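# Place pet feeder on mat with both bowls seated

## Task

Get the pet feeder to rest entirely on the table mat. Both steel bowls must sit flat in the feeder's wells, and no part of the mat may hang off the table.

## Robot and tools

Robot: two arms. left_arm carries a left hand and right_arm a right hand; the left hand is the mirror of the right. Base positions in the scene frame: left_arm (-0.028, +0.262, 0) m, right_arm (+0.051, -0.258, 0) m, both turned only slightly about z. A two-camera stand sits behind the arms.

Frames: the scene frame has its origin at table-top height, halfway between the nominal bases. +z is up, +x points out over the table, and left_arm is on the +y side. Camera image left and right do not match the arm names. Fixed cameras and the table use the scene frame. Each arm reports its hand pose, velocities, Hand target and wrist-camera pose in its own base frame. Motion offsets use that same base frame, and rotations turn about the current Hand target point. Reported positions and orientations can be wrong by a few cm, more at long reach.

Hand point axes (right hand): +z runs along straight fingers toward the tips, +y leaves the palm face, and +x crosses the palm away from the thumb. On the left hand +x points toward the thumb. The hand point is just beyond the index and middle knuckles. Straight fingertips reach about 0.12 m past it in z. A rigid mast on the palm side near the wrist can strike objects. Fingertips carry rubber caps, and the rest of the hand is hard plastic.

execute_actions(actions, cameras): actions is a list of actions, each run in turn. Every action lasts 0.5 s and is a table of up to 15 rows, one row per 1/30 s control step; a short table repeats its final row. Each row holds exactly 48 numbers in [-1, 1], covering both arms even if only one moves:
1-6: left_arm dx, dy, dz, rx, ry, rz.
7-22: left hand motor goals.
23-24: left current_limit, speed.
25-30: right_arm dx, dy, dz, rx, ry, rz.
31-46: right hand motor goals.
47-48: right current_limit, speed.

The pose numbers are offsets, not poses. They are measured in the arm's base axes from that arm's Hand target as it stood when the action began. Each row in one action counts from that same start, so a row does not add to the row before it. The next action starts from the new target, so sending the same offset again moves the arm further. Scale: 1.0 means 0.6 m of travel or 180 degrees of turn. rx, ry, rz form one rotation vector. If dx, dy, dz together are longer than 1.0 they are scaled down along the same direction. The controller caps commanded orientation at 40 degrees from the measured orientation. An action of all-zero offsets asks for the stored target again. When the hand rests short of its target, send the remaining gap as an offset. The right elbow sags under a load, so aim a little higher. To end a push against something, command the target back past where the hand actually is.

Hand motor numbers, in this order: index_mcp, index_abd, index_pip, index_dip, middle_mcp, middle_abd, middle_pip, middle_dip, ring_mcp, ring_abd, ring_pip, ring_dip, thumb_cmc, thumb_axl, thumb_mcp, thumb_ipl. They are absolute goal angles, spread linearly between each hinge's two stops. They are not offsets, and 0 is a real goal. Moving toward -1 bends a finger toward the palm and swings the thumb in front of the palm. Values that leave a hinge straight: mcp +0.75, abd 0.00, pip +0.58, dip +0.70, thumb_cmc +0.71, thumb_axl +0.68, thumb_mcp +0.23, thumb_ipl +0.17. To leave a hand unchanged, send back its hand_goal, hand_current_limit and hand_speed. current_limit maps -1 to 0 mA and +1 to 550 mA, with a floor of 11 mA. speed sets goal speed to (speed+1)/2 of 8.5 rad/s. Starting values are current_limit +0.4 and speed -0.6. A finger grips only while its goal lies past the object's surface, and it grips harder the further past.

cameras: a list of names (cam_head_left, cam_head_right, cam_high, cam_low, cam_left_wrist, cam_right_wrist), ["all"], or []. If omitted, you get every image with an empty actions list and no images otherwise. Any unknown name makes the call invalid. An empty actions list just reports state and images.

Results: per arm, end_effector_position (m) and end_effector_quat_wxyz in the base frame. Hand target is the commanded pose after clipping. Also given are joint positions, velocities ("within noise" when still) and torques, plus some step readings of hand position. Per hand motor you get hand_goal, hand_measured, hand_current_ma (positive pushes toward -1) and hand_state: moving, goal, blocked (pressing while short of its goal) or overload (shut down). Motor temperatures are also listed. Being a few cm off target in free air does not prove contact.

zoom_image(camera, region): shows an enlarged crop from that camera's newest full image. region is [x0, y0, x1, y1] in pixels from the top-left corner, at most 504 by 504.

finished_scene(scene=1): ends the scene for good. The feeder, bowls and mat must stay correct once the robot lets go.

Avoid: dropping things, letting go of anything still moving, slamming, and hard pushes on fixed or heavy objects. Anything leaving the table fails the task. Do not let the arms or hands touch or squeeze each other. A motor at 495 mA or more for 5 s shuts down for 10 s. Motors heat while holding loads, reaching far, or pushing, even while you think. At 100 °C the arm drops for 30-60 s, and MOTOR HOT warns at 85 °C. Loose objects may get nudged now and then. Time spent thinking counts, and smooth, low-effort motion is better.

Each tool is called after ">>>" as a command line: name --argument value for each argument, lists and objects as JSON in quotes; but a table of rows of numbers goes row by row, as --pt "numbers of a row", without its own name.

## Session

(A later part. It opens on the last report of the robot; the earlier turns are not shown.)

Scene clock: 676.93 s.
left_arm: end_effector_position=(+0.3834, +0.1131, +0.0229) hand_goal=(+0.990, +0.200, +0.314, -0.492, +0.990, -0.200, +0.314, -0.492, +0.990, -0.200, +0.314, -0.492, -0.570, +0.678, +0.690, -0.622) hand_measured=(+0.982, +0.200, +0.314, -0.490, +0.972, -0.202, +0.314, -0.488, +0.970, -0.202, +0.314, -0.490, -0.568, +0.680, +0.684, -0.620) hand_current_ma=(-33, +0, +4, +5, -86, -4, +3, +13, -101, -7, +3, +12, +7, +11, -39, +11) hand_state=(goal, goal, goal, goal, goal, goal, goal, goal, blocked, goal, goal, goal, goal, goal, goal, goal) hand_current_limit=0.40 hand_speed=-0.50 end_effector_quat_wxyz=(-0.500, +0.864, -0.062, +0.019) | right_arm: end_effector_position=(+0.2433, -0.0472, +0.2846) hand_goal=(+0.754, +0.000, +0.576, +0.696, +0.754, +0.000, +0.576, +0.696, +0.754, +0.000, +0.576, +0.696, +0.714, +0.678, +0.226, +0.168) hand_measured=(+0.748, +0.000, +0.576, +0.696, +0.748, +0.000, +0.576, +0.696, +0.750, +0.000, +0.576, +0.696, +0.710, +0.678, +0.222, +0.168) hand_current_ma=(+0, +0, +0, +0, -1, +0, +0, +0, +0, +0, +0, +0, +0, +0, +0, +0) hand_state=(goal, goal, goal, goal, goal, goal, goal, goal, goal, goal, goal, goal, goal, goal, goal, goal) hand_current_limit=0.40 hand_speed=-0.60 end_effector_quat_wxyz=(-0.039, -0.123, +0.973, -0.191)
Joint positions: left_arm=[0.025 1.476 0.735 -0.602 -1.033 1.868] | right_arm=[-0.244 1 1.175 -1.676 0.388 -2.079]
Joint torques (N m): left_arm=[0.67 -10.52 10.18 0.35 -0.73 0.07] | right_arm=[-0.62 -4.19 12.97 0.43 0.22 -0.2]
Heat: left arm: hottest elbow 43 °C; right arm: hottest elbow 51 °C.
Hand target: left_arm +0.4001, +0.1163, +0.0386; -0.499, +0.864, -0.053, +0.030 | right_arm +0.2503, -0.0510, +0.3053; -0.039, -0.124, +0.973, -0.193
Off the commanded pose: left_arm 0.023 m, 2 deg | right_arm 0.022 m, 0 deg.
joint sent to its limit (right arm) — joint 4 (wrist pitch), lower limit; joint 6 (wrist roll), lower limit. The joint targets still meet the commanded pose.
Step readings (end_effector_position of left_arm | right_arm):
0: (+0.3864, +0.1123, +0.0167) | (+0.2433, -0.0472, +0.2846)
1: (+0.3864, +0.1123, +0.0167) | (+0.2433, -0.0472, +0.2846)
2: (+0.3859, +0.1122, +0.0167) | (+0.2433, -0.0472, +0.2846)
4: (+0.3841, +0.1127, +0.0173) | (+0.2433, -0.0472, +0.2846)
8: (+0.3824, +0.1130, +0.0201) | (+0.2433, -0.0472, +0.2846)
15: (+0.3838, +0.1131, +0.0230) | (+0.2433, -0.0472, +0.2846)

>>> execute_actions --actions '[[[0,0,0,0,0,0, 0.85,0.2,0.314,-0.493,0.84,-0.2,0.314,-0.493,0.82,-0.2,0.314,-0.493,-0.571,0.678,0.53,-0.64,0.6,-0.7, 0,0,0,0,0,0,0.754,0,0.576,0.696,0.754,0,0.576,0.696,0.754,0,0.576,0.696,0.714,0.678,0.226,0.168,0.4,-0.6]],[[0,0,0,0,0,0, 0.8,0.2,0.29,-0.51,0.79,-0.2,0.29,-0.51,0.77,-0.2,0.29,-0.51,-0.571,0.678,0.45,-0.68,0.6,-0.8, 0,0,0,0,0,0,0.754,0,0.576,0.696,0.754,0,0.576,0.696,0.754,0,0.576,0.696,0.714,0.678,0.226,0.168,0.4,-0.6]]]' --cameras '["cam_high","cam_left_wrist", "cam_low"]'

>>> zoom_image --camera "cam_high" --region '[560, 150, 700, 290]'

Scene clock: 687.93 s.
left_arm: end_effector_position=(+0.3847, +0.1144, +0.0251) hand_goal=(+0.800, +0.200, +0.290, -0.510, +0.790, -0.200, +0.290, -0.510, +0.770, -0.200, +0.290, -0.510, -0.570, +0.678, +0.450, -0.680) hand_measured=(+0.876, +0.194, +0.326, -0.488, +0.840, -0.200, +0.320, -0.490, +0.794, -0.202, +0.306, -0.498, -0.558, +0.680, +0.586, -0.624) hand_current_ma=(+385, -22, +166, +105, +247, +1, +141, +91, +119, -5, +76, +58, +56, +6, +440, +362) hand_state=(blocked, goal, blocked, blocked, blocked, goal, blocked, blocked, blocked, goal, goal, goal, goal, goal, blocked, blocked) hand_current_limit=0.60 hand_speed=-0.80 end_effector_quat_wxyz=(-0.501, +0.863, -0.060, +0.020) | right_arm: end_effector_position=(+0.2433, -0.0472, +0.2846) hand_goal=(+0.754, +0.000, +0.576, +0.696, +0.754, +0.000, +0.576, +0.696, +0.754, +0.000, +0.576, +0.696, +0.714, +0.678, +0.226, +0.168) hand_measured=(+0.748, +0.000, +0.576, +0.696, +0.748, +0.000, +0.576, +0.696, +0.750, +0.000, +0.576, +0.696, +0.710, +0.678, +0.222, +0.168) hand_current_ma=(+0, +0, +0, +0, -1, +0, +0, +0, +0, +0, +0, +0, +0, +0, +0, +0) hand_state=(goal, goal, goal, goal, goal, goal, goal, goal, goal, goal, goal, goal, goal, goal, goal, goal) hand_current_limit=0.40 hand_speed=-0.60 end_effector_quat_wxyz=(-0.039, -0.123, +0.973, -0.191)
Joint positions: left_arm=[0.028 1.473 0.738 -0.602 -1.034 1.87] | right_arm=[-0.244 1 1.175 -1.676 0.388 -2.079]
Joint torques (N m): left_arm=[0.44 -10.23 10.02 0.34 -0.69 0.06] | right_arm=[-0.62 -4.25 12.94 0.42 0.21 -0.2]
Heat: left arm: hottest elbow 43 °C; right arm: hottest elbow 51 °C.
Hand target: left_arm +0.4002, +0.1163, +0.0387; -0.499, +0.864, -0.053, +0.031 | right_arm +0.2503, -0.0510, +0.3053; -0.039, -0.124, +0.973, -0.193
Off the commanded pose: left_arm 0.021 m, 1 deg | right_arm 0.022 m, 0 deg.
joint sent to its limit (right arm) — joint 4 (wrist pitch), lower limit; joint 6 (wrist roll), lower limit. The joint targets still meet the commanded pose.
Step readings (end_effector_position of left_arm | right_arm):
0: (+0.3834, +0.1131, +0.0229) | (+0.2433, -0.0472, +0.2846)
1: (+0.3834, +0.1131, +0.0229) | (+0.2433, -0.0472, +0.2846)
2: (+0.3834, +0.1131, +0.0229) | (+0.2433, -0.0472, +0.2846)
4: (+0.3838, +0.1136, +0.0235) | (+0.2433, -0.0472, +0.2846)
8: (+0.3847, +0.1143, +0.0248) | (+0.2433, -0.0472, +0.2846)
15: (+0.3847, +0.1143, +0.0250) | (+0.2433, -0.0472, +0.2846)
16: (+0.3847, +0.1143, +0.0250) | (+0.2433, -0.0472, +0.2846)
17: (+0.3847, +0.1143, +0.0250) | (+0.2433, -0.0472, +0.2846)
19: (+0.3847, +0.1144, +0.0251) | (+0.2433, -0.0472, +0.2846)
23: (+0.3847, +0.1144, +0.0251) | (+0.2433, -0.0472, +0.2846)
30: (+0.3847, +0.1144, +0.0251) | (+0.2433, -0.0472, +0.2846)
Images, in order (width x height): cam_high 896x504, cam_low 896x504, cam_left_wrist 672x504.

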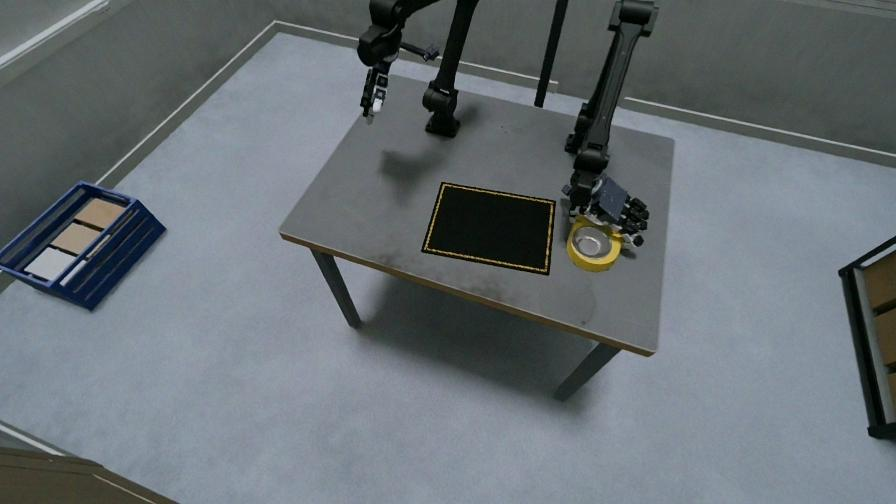

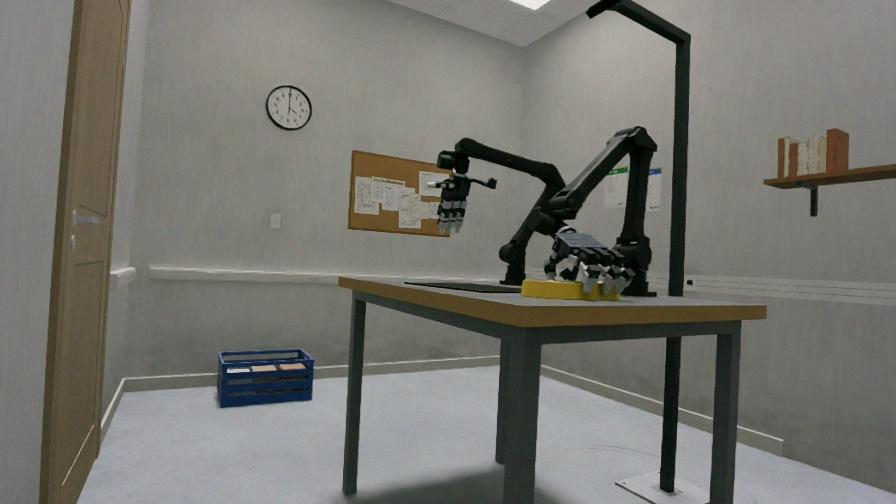

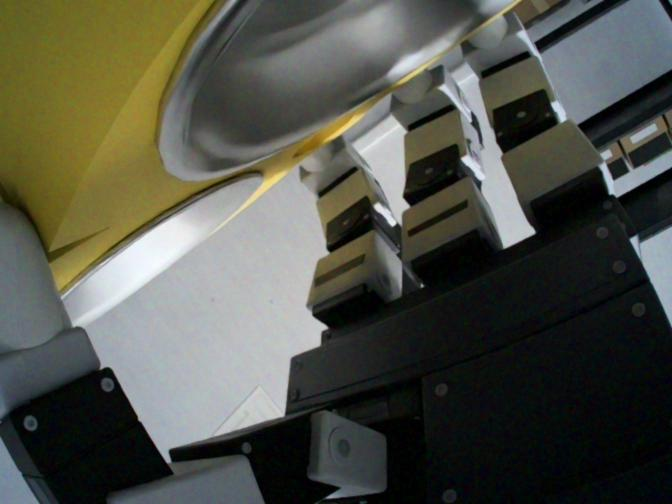

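Scaled by 3.600 from the camera's 896x504 image, which has a finer 1280x720 frame.

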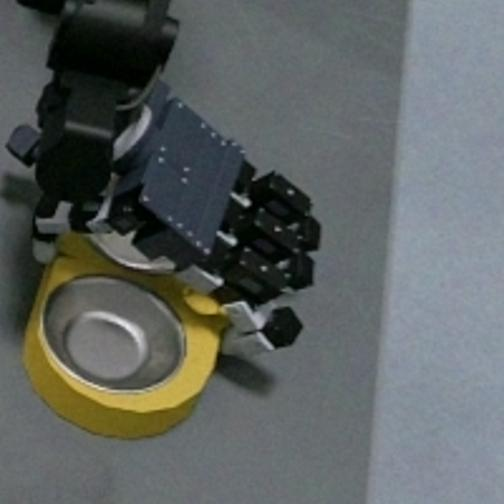

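>>> execute_actions --actions '[[[0,0,0,0,0,0, 0.8,0.2,0.26,-0.54,0.76,-0.2,0.26,-0.54,0.73,-0.2,0.25,-0.55,-0.571,0.678,0.40,-0.75,0.76,-0.8, 0,0,0,0,0,0,0.754,0,0.576,0.696,0.754,0,0.576,0.696,0.754,0,0.576,0.696,0.714,0.678,0.226,0.168,0.4,-0.6]],[[0.006,0,0.02,0,0,0, 0.8,0.2,0.26,-0.54,0.76,-0.2,0.26,-0.54,0.73,-0.2,0.25,-0.55,-0.571,0.678,0.40,-0.75,0.76,-0.8, 0,0,0,0,0,0,0.754,0,0.576,0.696,0.754,0,0.576,0.696,0.754,0,0.576,0.696,0.714,0.678,0.226,0.168,0.4,-0.6]],[[0.006,0,0.02,0,0,0, 0.8,0.2,0.26,-0.54,0.76,-0.2,0.26,-0.54,0.73,-0.2,0.25,-0.55,-0.571,0.678,0.40,-0.75,0.76,-0.8, 0,0,0,0,0,0,0.754,0,0.576,0.696,0.754,0,0.576,0.696,0.754,0,0.576,0.696,0.714,0.678,0.226,0.168,0.4,-0.6]]]' --cameras '["cam_high","cam_left_wrist", "cam_low"]'

>>> zoom_image --camera "cam_low" --region '[490, 200, 680, 310]'

Scene clock: 700.47 s.
left_arm: end_effector_position=(+0.3810, +0.1131, +0.0353) hand_goal=(+0.800, +0.200, +0.260, -0.540, +0.760, -0.200, +0.260, -0.540, +0.730, -0.200, +0.250, -0.550, -0.570, +0.678, +0.400, -0.750) hand_measured=(+0.872, +0.194, +0.324, -0.496, +0.820, -0.200, +0.320, -0.506, +0.768, -0.202, +0.300, -0.518, -0.530, +0.680, +0.590, -0.624) hand_current_ma=(+361, -27, +305, +211, +298, +1, +286, +159, +193, -5, +230, +146, +193, +6, +484, +484) hand_state=(blocked, goal, blocked, blocked, blocked, goal, blocked, blocked, blocked, goal, blocked, blocked, blocked, goal, blocked, blocked) hand_current_limit=0.76 hand_speed=-0.80 end_effector_quat_wxyz=(-0.496, +0.865, -0.072, +0.003) | right_arm: end_effector_position=(+0.2433, -0.0472, +0.2846) hand_goal=(+0.754, +0.000, +0.576, +0.696, +0.754, +0.000, +0.576, +0.696, +0.754, +0.000, +0.576, +0.696, +0.714, +0.678, +0.226, +0.168) hand_measured=(+0.748, +0.000, +0.576, +0.696, +0.748, +0.000, +0.576, +0.696, +0.750, +0.000, +0.576, +0.696, +0.710, +0.678, +0.222, +0.168) hand_current_ma=(+0, +0, +0, +0, -1, +0, +0, +0, +0, +0, +0, +0, +0, +0, +0, +0) hand_state=(goal, goal, goal, goal, goal, goal, goal, goal, goal, goal, goal, goal, goal, goal, goal, goal) hand_current_limit=0.40 hand_speed=-0.60 end_effector_quat_wxyz=(-0.039, -0.123, +0.973, -0.191)
Joint positions: left_arm=[0.028 1.46 0.767 -0.683 -1.026 1.875] | right_arm=[-0.244 1 1.175 -1.676 0.388 -2.079]
Joint torques (N m): left_arm=[0.38 -11.63 11.6 0.38 -0.95 -0.01] | right_arm=[-0.79 -4.42 12.97 0.39 0.21 -0.2]
Heat: left arm: hottest elbow 42 °C; right arm: hottest elbow 52 °C.
Hand target: left_arm +0.4073, +0.1163, +0.0627; -0.499, +0.864, -0.053, +0.031 | right_arm +0.2503, -0.0510, +0.3053; -0.039, -0.124, +0.973, -0.193
Off the commanded pose: left_arm 0.038 m, 4 deg | right_arm 0.022 m, 0 deg.
joint sent to its limit (right arm) — joint 4 (wrist pitch), lower limit; joint 6 (wrist roll), lower limit. The joint targets still meet the commanded pose.
Step readings (end_effector_position of left_arm | right_arm):
0: (+0.3847, +0.1144, +0.0251) | (+0.2433, -0.0472, +0.2846)
1: (+0.3847, +0.1144, +0.0251) | (+0.2433, -0.0472, +0.2846)
2: (+0.3846, +0.1145, +0.0252) | (+0.2433, -0.0472, +0.2846)
4: (+0.3846, +0.1145, +0.0251) | (+0.2433, -0.0472, +0.2846)
8: (+0.3846, +0.1145, +0.0251) | (+0.2433, -0.0472, +0.2846)
15: (+0.3846, +0.1145, +0.0251) | (+0.2433, -0.0472, +0.2846)
16: (+0.3845, +0.1145, +0.0251) | (+0.2433, -0.0472, +0.2846)
17: (+0.3842, +0.1144, +0.0253) | (+0.2433, -0.0472, +0.2846)
19: (+0.3835, +0.1142, +0.0257) | (+0.2433, -0.0472, +0.2846)
23: (+0.3824, +0.1136, +0.0267) | (+0.2433, -0.0472, +0.2846)
30: (+0.3816, +0.1136, +0.0275) | (+0.2433, -0.0472, +0.2846)
31: (+0.3816, +0.1136, +0.0276) | (+0.2433, -0.0472, +0.2846)
32: (+0.3814, +0.1135, +0.0279) | (+0.2433, -0.0472, +0.2846)
34: (+0.3812, +0.1134, +0.0295) | (+0.2433, -0.0472, +0.2846)
38: (+0.3809, +0.1131, +0.0332) | (+0.2433, -0.0472, +0.2846)
45: (+0.3815, +0.1131, +0.0354) | (+0.2433, -0.0472, +0.2846)
Images, in order (width x height): cam_high 896x504, cam_low 896x504, cam_left_wrist 672x504.

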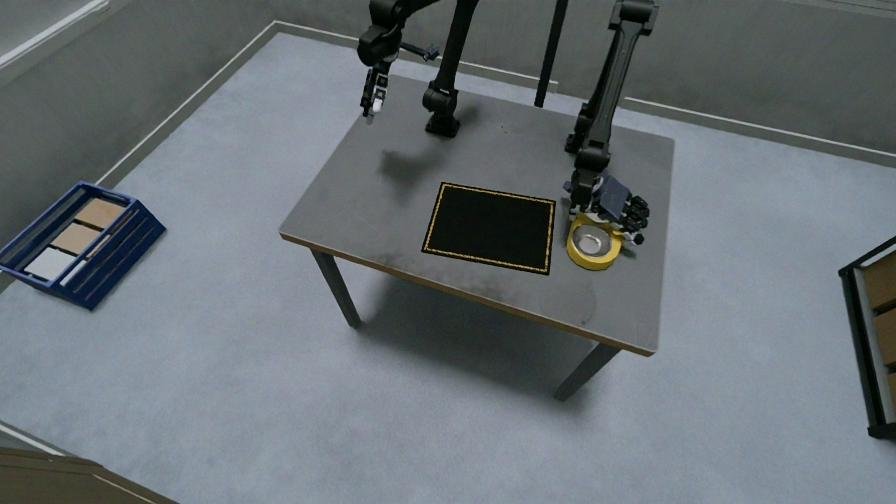

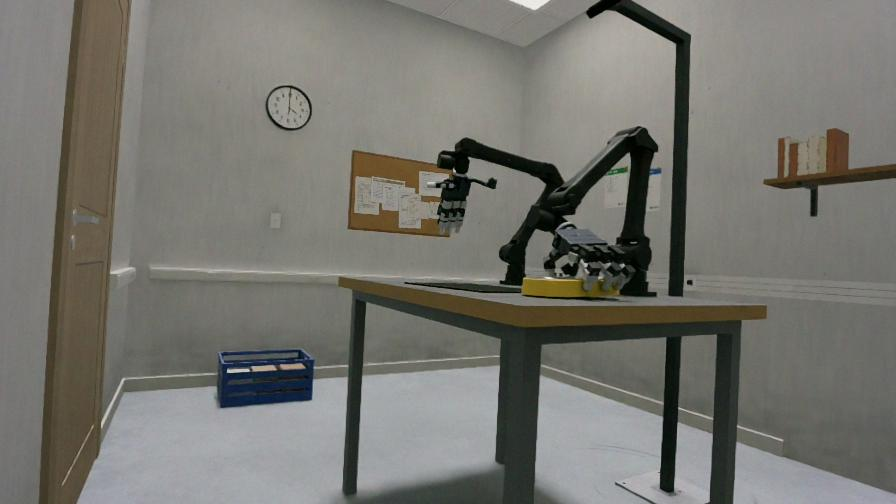

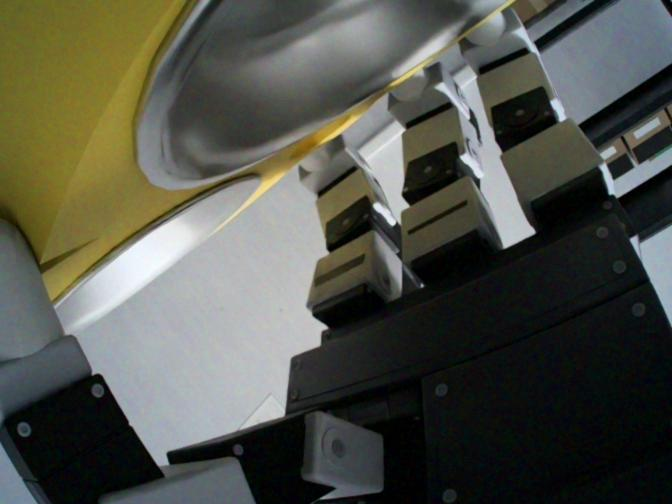

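Scaled by 2.653 from the camera's 896x504 image, which has a finer 1280x720 frame.

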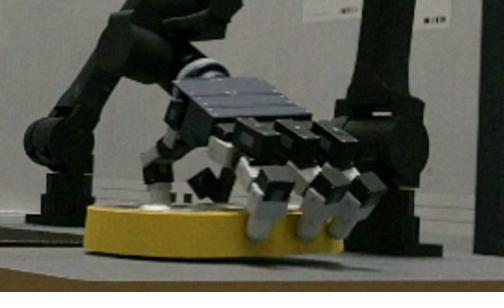

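>>> execute_actions --actions '[[[0.01,0,0.025,0,-0.02,0, 0.8,0.2,0.26,-0.54,0.76,-0.2,0.26,-0.54,0.73,-0.2,0.25,-0.55,-0.571,0.678,0.40,-0.75,0.76,-0.8, 0,0,0,0,0,0,0.754,0,0.576,0.696,0.754,0,0.576,0.696,0.754,0,0.576,0.696,0.714,0.678,0.226,0.168,0.4,-0.6]],[[0.01,0,0.025,0,-0.01,0, 0.8,0.2,0.26,-0.54,0.76,-0.2,0.26,-0.54,0.73,-0.2,0.25,-0.55,-0.571,0.678,0.40,-0.75,0.76,-0.8, 0,0,0,0,0,0,0.754,0,0.576,0.696,0.754,0,0.576,0.696,0.754,0,0.576,0.696,0.714,0.678,0.226,0.168,0.4,-0.6]]]' --cameras '["cam_high","cam_left_wrist", "cam_low"]'

>>> zoom_image --camera "cam_low" --region '[490, 200, 680, 310]'

Scene clock: 720.27 s.
left_arm: end_effector_position=(+0.3893, +0.1128, +0.0621) hand_goal=(+0.800, +0.200, +0.260, -0.540, +0.760, -0.200, +0.260, -0.540, +0.730, -0.200, +0.250, -0.550, -0.570, +0.678, +0.400, -0.750) hand_measured=(+0.870, +0.194, +0.324, -0.496, +0.818, -0.200, +0.320, -0.506, +0.768, -0.202, +0.298, -0.518, -0.530, +0.680, +0.592, -0.624) hand_current_ma=(+357, -27, +305, +211, +295, +1, +286, +159, +193, -5, +228, +146, +193, +6, +484, +484) hand_state=(blocked, goal, blocked, blocked, blocked, goal, blocked, blocked, blocked, goal, blocked, blocked, blocked, goal, blocked, blocked) hand_current_limit=0.76 hand_speed=-0.80 end_effector_quat_wxyz=(-0.498, +0.865, -0.054, +0.035) | right_arm: end_effector_position=(+0.2433, -0.0472, +0.2846) hand_goal=(+0.754, +0.000, +0.576, +0.696, +0.754, +0.000, +0.576, +0.696, +0.754, +0.000, +0.576, +0.696, +0.714, +0.678, +0.226, +0.168) hand_measured=(+0.748, +0.000, +0.576, +0.696, +0.748, +0.000, +0.576, +0.696, +0.750, +0.000, +0.576, +0.696, +0.710, +0.678, +0.222, +0.168) hand_current_ma=(+0, +0, +0, +0, -1, +0, +0, +0, +0, +0, +0, +0, +0, +0, +0, +0) hand_state=(goal, goal, goal, goal, goal, goal, goal, goal, goal, goal, goal, goal, goal, goal, goal, goal) hand_current_limit=0.40 hand_speed=-0.60 end_effector_quat_wxyz=(-0.039, -0.123, +0.973, -0.191)
Joint positions: left_arm=[0.028 1.391 0.773 -0.684 -1.023 1.875] | right_arm=[-0.244 1 1.175 -1.676 0.388 -2.079]
Joint torques (N m): left_arm=[0.38 -10.99 12.36 1.13 -0.94 -0.05] | right_arm=[-0.73 -4.25 12.98 0.44 0.22 -0.19]
Heat: left arm: hottest elbow 44 °C; right arm: hottest elbow 52 °C.
Hand target: left_arm +0.4194, +0.1163, +0.0927; -0.501, +0.862, -0.029, +0.071 | right_arm +0.2503, -0.0510, +0.3053; -0.039, -0.124, +0.973, -0.193
Off the commanded pose: left_arm 0.043 m, 5 deg | right_arm 0.022 m, 0 deg.
joint sent to its limit (right arm) — joint 4 (wrist pitch), lower limit; joint 6 (wrist roll), lower limit. The joint targets still meet the commanded pose.
Step readings (end_effector_position of left_arm | right_arm):
0: (+0.3809, +0.1131, +0.0353) | (+0.2433, -0.0472, +0.2846)
1: (+0.3809, +0.1131, +0.0353) | (+0.2433, -0.0472, +0.2846)
2: (+0.3810, +0.1130, +0.0357) | (+0.2433, -0.0472, +0.2846)
4: (+0.3817, +0.1128, +0.0380) | (+0.2433, -0.0472, +0.2846)
8: (+0.3840, +0.1128, +0.0475) | (+0.2433, -0.0472, +0.2846)
15: (+0.3852, +0.1128, +0.0527) | (+0.2433, -0.0472, +0.2846)
16: (+0.3852, +0.1128, +0.0527) | (+0.2433, -0.0472, +0.2846)
17: (+0.3853, +0.1128, +0.0529) | (+0.2433, -0.0472, +0.2846)
19: (+0.3854, +0.1128, +0.0535) | (+0.2433, -0.0472, +0.2846)
23: (+0.3861, +0.1127, +0.0571) | (+0.2433, -0.0472, +0.2846)
30: (+0.3891, +0.1128, +0.0619) | (+0.2433, -0.0472, +0.2846)
Images, in order (width x height): cam_high 896x504, cam_low 896x504, cam_left_wrist 672x504.

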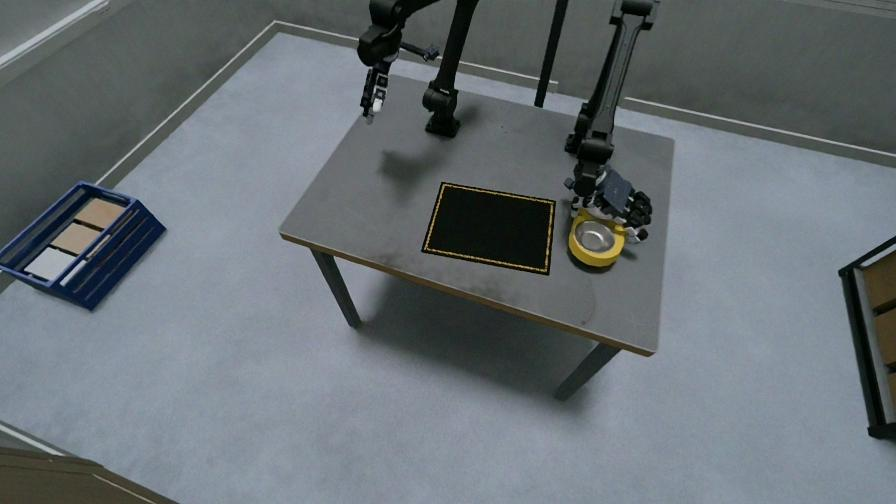

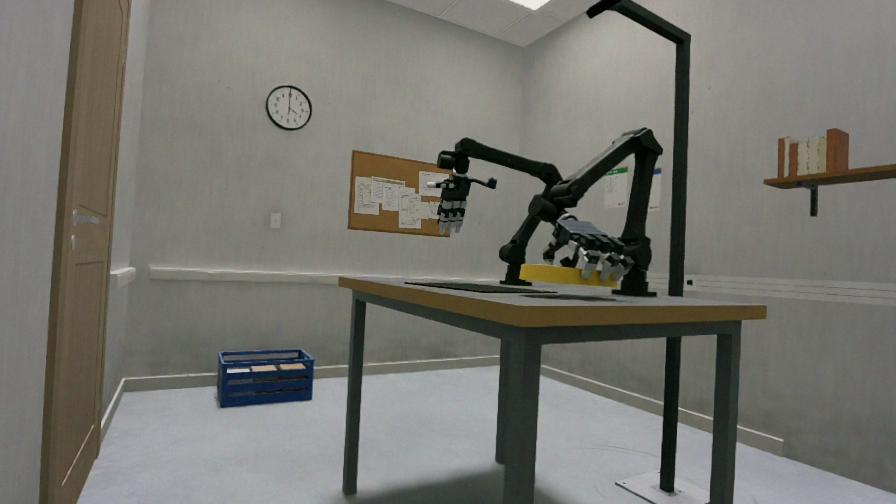

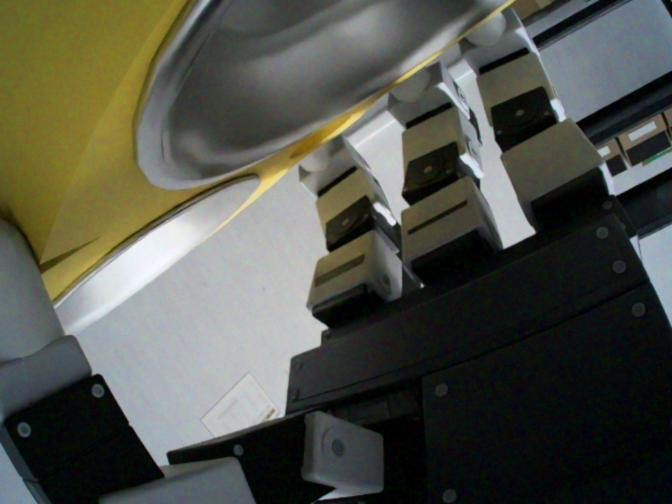

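Scaled by 2.653 from the camera's 896x504 image, which has a finer 1280x720 frame.

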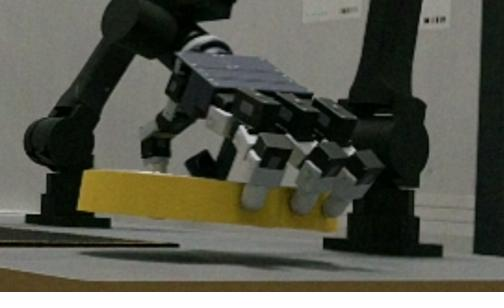

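>>> execute_actions --actions '[[[0.031,-0.055,0.012,0,0,-0.034, 0.8,0.2,0.26,-0.54,0.76,-0.2,0.26,-0.54,0.73,-0.2,0.25,-0.55,-0.571,0.678,0.40,-0.75,0.76,-0.8, 0,0,0,0,0,0,0.754,0,0.576,0.696,0.754,0,0.576,0.696,0.754,0,0.576,0.696,0.714,0.678,0.226,0.168,0.4,-0.6]],[[0.031,-0.055,0.012,0,0,-0.034, 0.8,0.2,0.26,-0.54,0.76,-0.2,0.26,-0.54,0.73,-0.2,0.25,-0.55,-0.571,0.678,0.40,-0.75,0.76,-0.8, 0,0,0,0,0,0,0.754,0,0.576,0.696,0.754,0,0.576,0.696,0.754,0,0.576,0.696,0.714,0.678,0.226,0.168,0.4,-0.6]],[[0.022,-0.068,0.01,0,0,-0.034, 0.8,0.2,0.26,-0.54,0.76,-0.2,0.26,-0.54,0.73,-0.2,0.25,-0.55,-0.571,0.678,0.40,-0.75,0.76,-0.8, 0,0,0,0,0,0,0.754,0,0.576,0.696,0.754,0,0.576,0.696,0.754,0,0.576,0.696,0.714,0.678,0.226,0.168,0.4,-0.6]]]' --cameras '["cam_high","cam_low"]'

Scene clock: 752.80 s.
left_arm: end_effector_position=(+0.4375, +0.0137, +0.0860) hand_goal=(+0.800, +0.200, +0.260, -0.540, +0.760, -0.200, +0.260, -0.540, +0.730, -0.200, +0.250, -0.550, -0.570, +0.678, +0.400, -0.750) hand_measured=(+0.868, +0.192, +0.324, -0.496, +0.816, -0.200, +0.320, -0.506, +0.768, -0.202, +0.298, -0.518, -0.530, +0.680, +0.594, -0.624) hand_current_ma=(+347, -28, +305, +211, +286, +1, +286, +159, +185, -6, +225, +146, +193, +6, +484, +484) hand_state=(blocked, goal, blocked, blocked, blocked, goal, blocked, blocked, blocked, goal, blocked, blocked, blocked, goal, blocked, blocked) hand_current_limit=0.76 hand_speed=-0.80 end_effector_quat_wxyz=(-0.481, +0.848, -0.188, +0.115) | right_arm: end_effector_position=(+0.2433, -0.0472, +0.2846) hand_goal=(+0.754, +0.000, +0.576, +0.696, +0.754, +0.000, +0.576, +0.696, +0.754, +0.000, +0.576, +0.696, +0.714, +0.678, +0.226, +0.168) hand_measured=(+0.748, +0.000, +0.576, +0.696, +0.748, +0.000, +0.576, +0.696, +0.750, +0.000, +0.576, +0.696, +0.710, +0.678, +0.222, +0.168) hand_current_ma=(+0, +0, +0, +0, -1, +0, +0, +0, +0, +0, +0, +0, +0, +0, +0, +0) hand_state=(goal, goal, goal, goal, goal, goal, goal, goal, goal, goal, goal, goal, goal, goal, goal, goal) hand_current_limit=0.40 hand_speed=-0.60 end_effector_quat_wxyz=(-0.039, -0.123, +0.973, -0.191)
Joint positions: left_arm=[-0.189 1.391 0.84 -0.605 -0.979 2.042] | right_arm=[-0.244 1 1.175 -1.676 0.388 -2.079]
Joint torques (N m): left_arm=[0.15 -9.99 13.07 1.95 -0.97 -0.03] | right_arm=[-0.79 -4.31 12.96 0.42 0.23 -0.21]
Motor temperatures (°C): left_arm=[28 30 46 31 30 27] | right_arm=[29 30 52 27 28 28]
Heat: left arm: hottest elbow 46 °C; right arm: hottest elbow 52 °C.
Hand target: left_arm +0.4698, +0.0096, +0.1131; -0.484, +0.846, -0.166, +0.150 | right_arm +0.2503, -0.0510, +0.3053; -0.039, -0.124, +0.973, -0.193
Off the commanded pose: left_arm 0.042 m, 5 deg | right_arm 0.022 m, 0 deg.
joint sent to its limit (right arm) — joint 4 (wrist pitch), lower limit; joint 6 (wrist roll), lower limit. The joint targets still meet the commanded pose.
Step readings (end_effector_position of left_arm | right_arm):
0: (+0.3893, +0.1128, +0.0621) | (+0.2433, -0.0472, +0.2846)
1: (+0.3892, +0.1128, +0.0621) | (+0.2433, -0.0472, +0.2846)
2: (+0.3893, +0.1122, +0.0620) | (+0.2433, -0.0472, +0.2846)
4: (+0.3904, +0.1082, +0.0622) | (+0.2433, -0.0472, +0.2846)
8: (+0.3981, +0.0920, +0.0644) | (+0.2433, -0.0472, +0.2846)
15: (+0.4057, +0.0841, +0.0687) | (+0.2433, -0.0472, +0.2846)
16: (+0.4056, +0.0841, +0.0687) | (+0.2433, -0.0472, +0.2846)
17: (+0.4059, +0.0828, +0.0686) | (+0.2433, -0.0472, +0.2846)
19: (+0.4076, +0.0784, +0.0689) | (+0.2433, -0.0472, +0.2846)
23: (+0.4166, +0.0612, +0.0727) | (+0.2433, -0.0472, +0.2846)
30: (+0.4249, +0.0529, +0.0781) | (+0.2433, -0.0472, +0.2846)
31: (+0.4248, +0.0529, +0.0781) | (+0.2433, -0.0472, +0.2846)
32: (+0.4249, +0.0514, +0.0780) | (+0.2433, -0.0472, +0.2846)
34: (+0.4258, +0.0460, +0.0782) | (+0.2433, -0.0472, +0.2846)
38: (+0.4308, +0.0248, +0.0805) | (+0.2433, -0.0472, +0.2846)
45: (+0.4380, +0.0135, +0.0861) | (+0.2433, -0.0472, +0.2846)
Images, in order (width x height): cam_high 896x504, cam_low 896x504.

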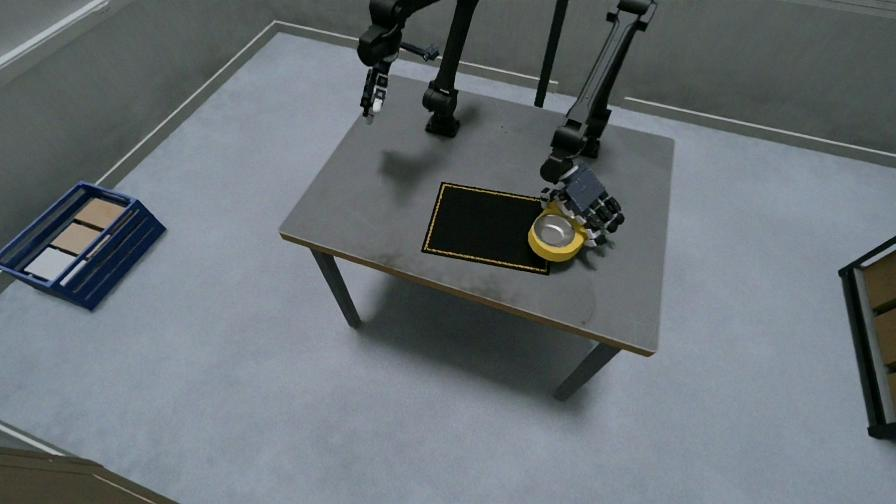

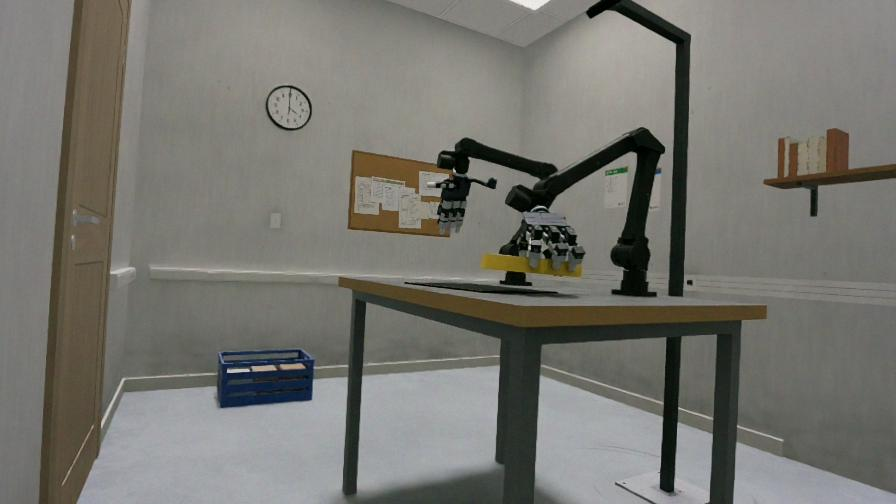

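>>> execute_actions --actions '[[[0.020,-0.069,0,0,0,-0.028, 0.8,0.2,0.26,-0.54,0.76,-0.2,0.26,-0.54,0.73,-0.2,0.25,-0.55,-0.571,0.678,0.40,-0.75,0.76,-0.8, 0,0,0,0,0,0,0.754,0,0.576,0.696,0.754,0,0.576,0.696,0.754,0,0.576,0.696,0.714,0.678,0.226,0.168,0.4,-0.6]],[[0.015,-0.073,0,0,0,-0.028, 0.8,0.2,0.26,-0.54,0.76,-0.2,0.26,-0.54,0.73,-0.2,0.25,-0.55,-0.571,0.678,0.40,-0.75,0.76,-0.8, 0,0,0,0,0,0,0.754,0,0.576,0.696,0.754,0,0.576,0.696,0.754,0,0.576,0.696,0.714,0.678,0.226,0.168,0.4,-0.6]],[[0.008,-0.077,0,0,0,-0.028, 0.8,0.2,0.26,-0.54,0.76,-0.2,0.26,-0.54,0.73,-0.2,0.25,-0.55,-0.571,0.678,0.40,-0.75,0.76,-0.8, 0,0,0,0,0,0,0.754,0,0.576,0.696,0.754,0,0.576,0.696,0.754,0,0.576,0.696,0.714,0.678,0.226,0.168,0.4,-0.6]],[[0.002,-0.08,0,0,0,-0.028, 0.8,0.2,0.26,-0.54,0.76,-0.2,0.26,-0.54,0.73,-0.2,0.25,-0.55,-0.571,0.678,0.40,-0.75,0.76,-0.8, 0,0,0,0,0,0,0.754,0,0.576,0.696,0.754,0,0.576,0.696,0.754,0,0.576,0.696,0.714,0.678,0.226,0.168,0.4,-0.6]],[[-0.008,-0.08,0,0,0,-0.028, 0.8,0.2,0.26,-0.54,0.76,-0.2,0.26,-0.54,0.73,-0.2,0.25,-0.55,-0.571,0.678,0.40,-0.75,0.76,-0.8, 0,0,0,0,0,0,0.754,0,0.576,0.696,0.754,0,0.576,0.696,0.754,0,0.576,0.696,0.714,0.678,0.226,0.168,0.4,-0.6]]]' --cameras '["cam_high","cam_low","cam_head_left"]'

>>> zoom_image --camera "cam_high" --region '[410, 140, 610, 300]'

>>> zoom_image --camera "cam_low" --region '[390, 180, 620, 310]'

Scene clock: 779.67 s.
left_arm: end_effector_position=(+0.4620, -0.2025, +0.0864) hand_goal=(+0.800, +0.200, +0.260, -0.540, +0.760, -0.200, +0.260, -0.540, +0.730, -0.200, +0.250, -0.550, -0.570, +0.678, +0.400, -0.750) hand_measured=(+0.868, +0.192, +0.324, -0.496, +0.816, -0.200, +0.320, -0.506, +0.766, -0.202, +0.298, -0.518, -0.530, +0.680, +0.594, -0.624) hand_current_ma=(+343, -29, +305, +211, +283, +1, +286, +159, +183, -7, +225, +146, +193, +6, +484, +484) hand_state=(blocked, goal, blocked, blocked, blocked, goal, blocked, blocked, blocked, goal, blocked, blocked, blocked, goal, blocked, blocked) hand_current_limit=0.76 hand_speed=-0.80 end_effector_quat_wxyz=(-0.442, +0.788, -0.369, +0.219) | right_arm: end_effector_position=(+0.2433, -0.0472, +0.2846) hand_goal=(+0.754, +0.000, +0.576, +0.696, +0.754, +0.000, +0.576, +0.696, +0.754, +0.000, +0.576, +0.696, +0.714, +0.678, +0.226, +0.168) hand_measured=(+0.748, +0.000, +0.576, +0.696, +0.748, +0.000, +0.576, +0.696, +0.750, +0.000, +0.576, +0.696, +0.710, +0.678, +0.222, +0.168) hand_current_ma=(+0, +0, +0, +0, -1, +0, +0, +0, +0, +0, +0, +0, +0, +0, +0, +0) hand_state=(goal, goal, goal, goal, goal, goal, goal, goal, goal, goal, goal, goal, goal, goal, goal, goal) hand_current_limit=0.40 hand_speed=-0.60 end_effector_quat_wxyz=(-0.039, -0.123, +0.973, -0.191)
Joint positions: left_arm=[-0.599 1.548 1.008 -0.575 -0.962 2.089] | right_arm=[-0.244 1 1.175 -1.676 0.388 -2.079]
Joint torques (N m): left_arm=[0.38 -12.51 13.5 1.99 -1 -0.01] | right_arm=[-0.62 -4.31 13 0.43 0.21 -0.21]
Heat: left arm: hottest elbow 47 °C; right arm: hottest elbow 52 °C.
Hand target: left_arm +0.4919, -0.2178, +0.1129; -0.439, +0.789, -0.347, +0.252 | right_arm +0.2503, -0.0510, +0.3053; -0.039, -0.124, +0.973, -0.193
Off the commanded pose: left_arm 0.043 m, 5 deg | right_arm 0.022 m, 0 deg.
joint sent to its limit (left arm) — joint 6 (wrist roll), upper limit. The joint targets still meet the commanded pose.
joint sent to its limit (right arm) — joint 4 (wrist pitch), lower limit; joint 6 (wrist roll), lower limit. The joint targets still meet the commanded pose.
Step readings (end_effector_position of left_arm | right_arm):
0: (+0.4375, +0.0137, +0.0860) | (+0.2433, -0.0472, +0.2846)
1: (+0.4375, +0.0137, +0.0860) | (+0.2433, -0.0472, +0.2846)
2: (+0.4376, +0.0123, +0.0860) | (+0.2433, -0.0472, +0.2846)
4: (+0.4386, +0.0077, +0.0861) | (+0.2433, -0.0472, +0.2846)
8: (+0.4441, -0.0137, +0.0866) | (+0.2433, -0.0472, +0.2846)
15: (+0.4495, -0.0255, +0.0880) | (+0.2433, -0.0472, +0.2846)
16: (+0.4494, -0.0255, +0.0879) | (+0.2433, -0.0472, +0.2846)
17: (+0.4495, -0.0269, +0.0877) | (+0.2433, -0.0472, +0.2846)
19: (+0.4505, -0.0316, +0.0871) | (+0.2433, -0.0472, +0.2846)
23: (+0.4546, -0.0540, +0.0861) | (+0.2433, -0.0472, +0.2846)
30: (+0.4586, -0.0672, +0.0874) | (+0.2433, -0.0472, +0.2846)
31: (+0.4585, -0.0671, +0.0874) | (+0.2433, -0.0472, +0.2846)
32: (+0.4585, -0.0686, +0.0873) | (+0.2433, -0.0472, +0.2846)
34: (+0.4595, -0.0734, +0.0871) | (+0.2433, -0.0472, +0.2846)
38: (+0.4618, -0.0968, +0.0866) | (+0.2433, -0.0472, +0.2846)
45: (+0.4640, -0.1111, +0.0873) | (+0.2433, -0.0472, +0.2846)
46: (+0.4640, -0.1111, +0.0873) | (+0.2433, -0.0472, +0.2846)
47: (+0.4640, -0.1126, +0.0872) | (+0.2433, -0.0472, +0.2846)
49: (+0.4647, -0.1173, +0.0869) | (+0.2433, -0.0472, +0.2846)
53: (+0.4655, -0.1412, +0.0866) | (+0.2433, -0.0472, +0.2846)
60: (+0.4660, -0.1569, +0.0872) | (+0.2433, -0.0472, +0.2846)
61: (+0.4660, -0.1569, +0.0872) | (+0.2433, -0.0472, +0.2846)
62: (+0.4657, -0.1582, +0.0871) | (+0.2433, -0.0472, +0.2846)
64: (+0.4659, -0.1628, +0.0869) | (+0.2433, -0.0472, +0.2846)
68: (+0.4639, -0.1863, +0.0867) | (+0.2433, -0.0472, +0.2846)
75: (+0.4621, -0.2026, +0.0870) | (+0.2433, -0.0472, +0.2846)
Images, in order (width x height): cam_head_left 896x504, cam_high 896x504, cam_low 896x504.

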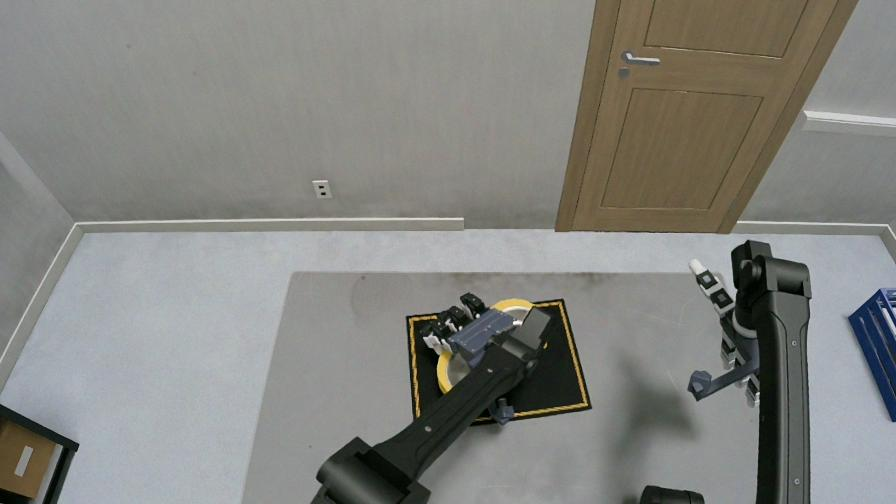

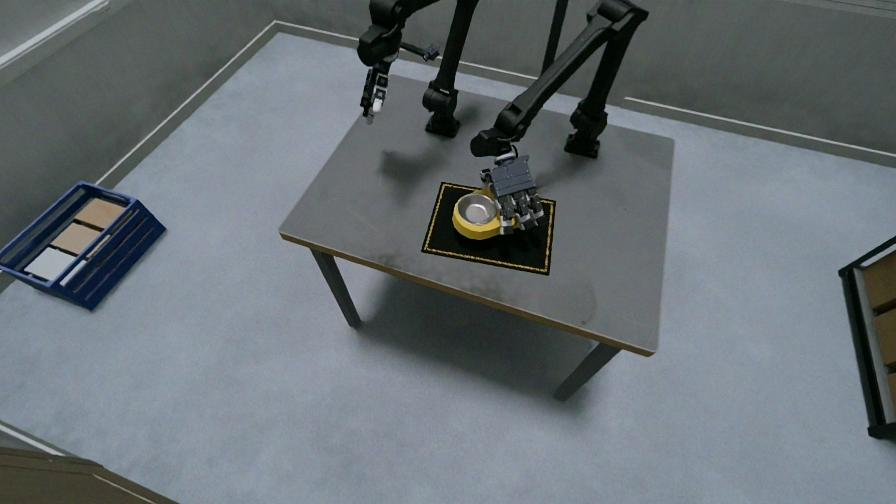

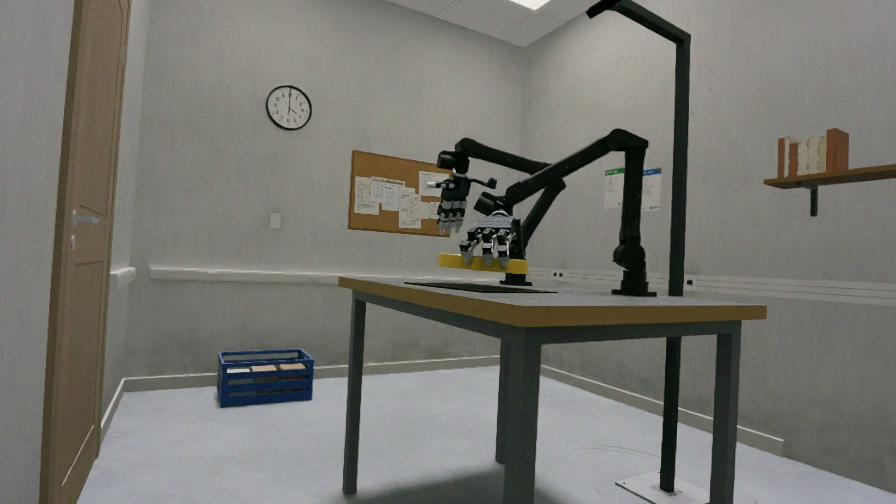

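Scaled by 2.520 from the camera's 896x504 image, which has a finer 1280x720 frame.

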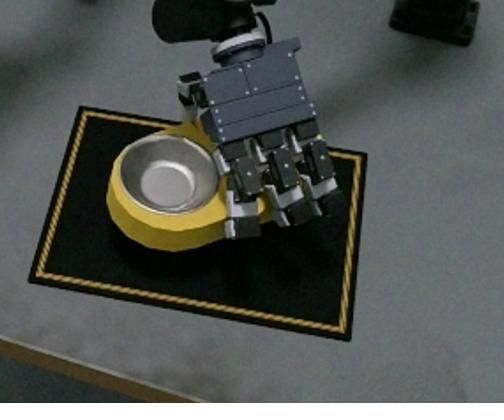

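Scaled by 2.191 from the camera's 896x504 image, which has a finer 1280x720 frame.

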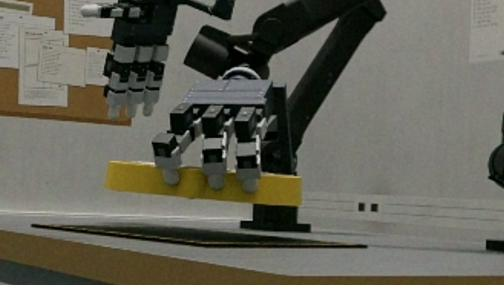

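>>> execute_actions --actions '[[[0.015,-0.008,-0.035,0,0,0, 0.8,0.2,0.26,-0.54,0.76,-0.2,0.26,-0.54,0.73,-0.2,0.25,-0.55,-0.571,0.678,0.40,-0.75,0.76,-0.8, 0,0,0,0,0,0,0.754,0,0.576,0.696,0.754,0,0.576,0.696,0.754,0,0.576,0.696,0.714,0.678,0.226,0.168,0.4,-0.6]],[[0.008,-0.004,-0.035,0,0,0, 0.8,0.2,0.26,-0.54,0.76,-0.2,0.26,-0.54,0.73,-0.2,0.25,-0.55,-0.571,0.678,0.40,-0.75,0.76,-0.8, 0,0,0,0,0,0,0.754,0,0.576,0.696,0.754,0,0.576,0.696,0.754,0,0.576,0.696,0.714,0.678,0.226,0.168,0.4,-0.6]]]' --cameras '["cam_high","cam_low"]'

>>> zoom_image --camera "cam_high" --region '[410, 140, 610, 300]'

>>> zoom_image --camera "cam_low" --region '[390, 200, 620, 310]'

Scene clock: 795.20 s.
left_arm: end_effector_position=(+0.4781, -0.2130, +0.0473) hand_goal=(+0.800, +0.200, +0.260, -0.540, +0.760, -0.200, +0.260, -0.540, +0.730, -0.200, +0.250, -0.550, -0.570, +0.678, +0.400, -0.750) hand_measured=(+0.868, +0.192, +0.324, -0.496, +0.816, -0.200, +0.320, -0.506, +0.766, -0.202, +0.298, -0.518, -0.530, +0.680, +0.594, -0.624) hand_current_ma=(+343, -29, +305, +211, +283, +1, +286, +159, +183, -7, +225, +146, +193, +6, +484, +484) hand_state=(blocked, goal, blocked, blocked, blocked, goal, blocked, blocked, blocked, goal, blocked, blocked, blocked, goal, blocked, blocked) hand_current_limit=0.76 hand_speed=-0.80 end_effector_quat_wxyz=(-0.442, +0.788, -0.368, +0.220) | right_arm: end_effector_position=(+0.2433, -0.0472, +0.2846) hand_goal=(+0.754, +0.000, +0.576, +0.696, +0.754, +0.000, +0.576, +0.696, +0.754, +0.000, +0.576, +0.696, +0.714, +0.678, +0.226, +0.168) hand_measured=(+0.748, +0.000, +0.576, +0.696, +0.748, +0.000, +0.576, +0.696, +0.750, +0.000, +0.576, +0.696, +0.710, +0.678, +0.222, +0.168) hand_current_ma=(+0, +0, +0, +0, -1, +0, +0, +0, +0, +0, +0, +0, +0, +0, +0, +0) hand_state=(goal, goal, goal, goal, goal, goal, goal, goal, goal, goal, goal, goal, goal, goal, goal, goal) hand_current_limit=0.40 hand_speed=-0.60 end_effector_quat_wxyz=(-0.039, -0.123, +0.973, -0.191)
Joint positions: left_arm=[-0.598 1.652 1.014 -0.473 -0.962 2.089] | right_arm=[-0.244 1 1.175 -1.676 0.388 -2.079]
Joint torques (N m): left_arm=[0.62 -14.45 12 2.06 -0.98 -0.01] | right_arm=[-0.62 -4.25 12.98 0.42 0.21 -0.2]
Heat: left arm: hottest elbow 48 °C; right arm: hottest elbow 52 °C.
Hand target: left_arm +0.5058, -0.2249, +0.0710; -0.439, +0.789, -0.347, +0.252 | right_arm +0.2503, -0.0510, +0.3053; -0.039, -0.124, +0.973, -0.193
Off the commanded pose: left_arm 0.038 m, 4 deg | right_arm 0.022 m, 0 deg.
joint sent to its limit (left arm) — joint 6 (wrist roll), upper limit. The joint targets still meet the commanded pose.
joint sent to its limit (right arm) — joint 4 (wrist pitch), lower limit; joint 6 (wrist roll), lower limit. The joint targets still meet the commanded pose.
Step readings (end_effector_position of left_arm | right_arm):
0: (+0.4620, -0.2025, +0.0863) | (+0.2433, -0.0472, +0.2846)
1: (+0.4621, -0.2026, +0.0863) | (+0.2433, -0.0472, +0.2846)
2: (+0.4628, -0.2030, +0.0859) | (+0.2433, -0.0472, +0.2846)
4: (+0.4656, -0.2050, +0.0837) | (+0.2433, -0.0472, +0.2846)
8: (+0.4705, -0.2083, +0.0725) | (+0.2433, -0.0472, +0.2846)
15: (+0.4703, -0.2079, +0.0627) | (+0.2433, -0.0472, +0.2846)
16: (+0.4705, -0.2081, +0.0628) | (+0.2433, -0.0472, +0.2846)
17: (+0.4715, -0.2087, +0.0631) | (+0.2433, -0.0472, +0.2846)
19: (+0.4743, -0.2104, +0.0624) | (+0.2433, -0.0472, +0.2846)
23: (+0.4779, -0.2129, +0.0559) | (+0.2433, -0.0472, +0.2846)
30: (+0.4777, -0.2127, +0.0471) | (+0.2433, -0.0472, +0.2846)
Images, in order (width x height): cam_high 896x504, cam_low 896x504.

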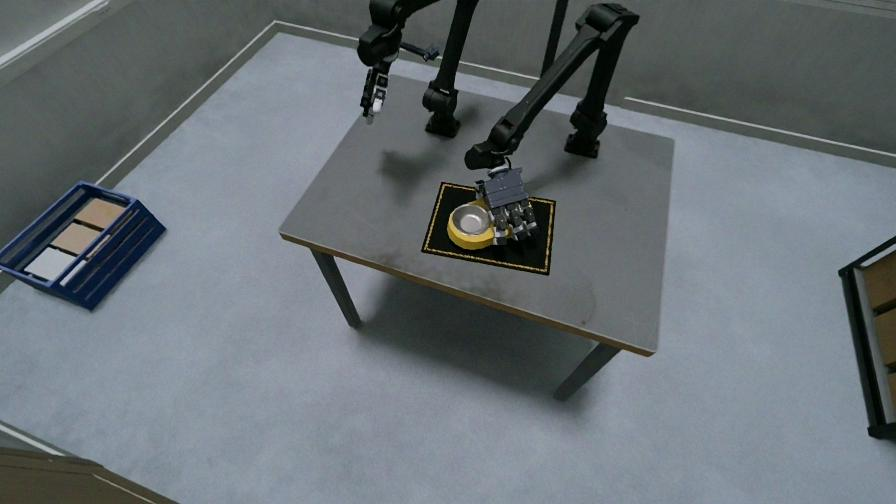

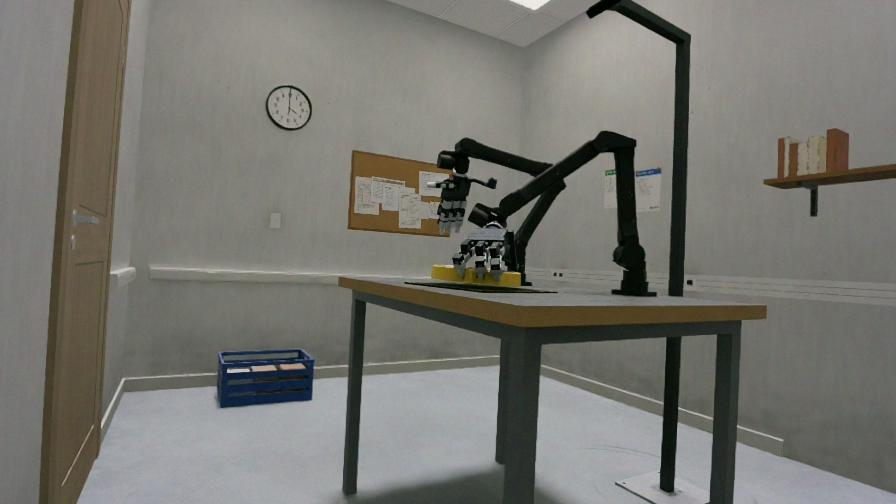

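Scaled by 2.520 from the camera's 896x504 image, which has a finer 1280x720 frame.

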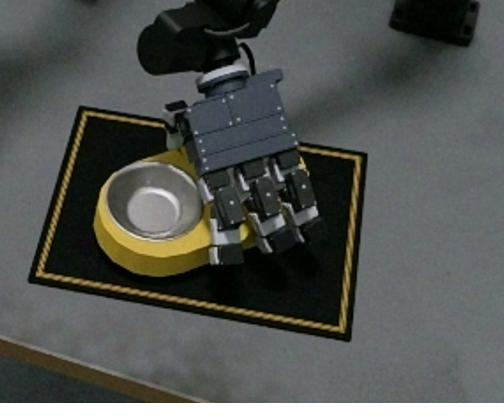

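Scaled by 2.191 from the camera's 896x504 image, which has a finer 1280x720 frame.

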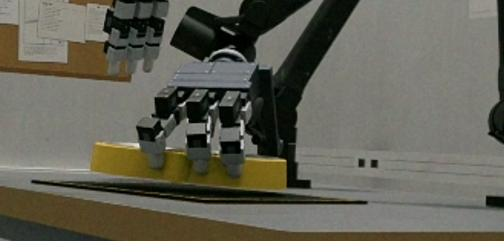

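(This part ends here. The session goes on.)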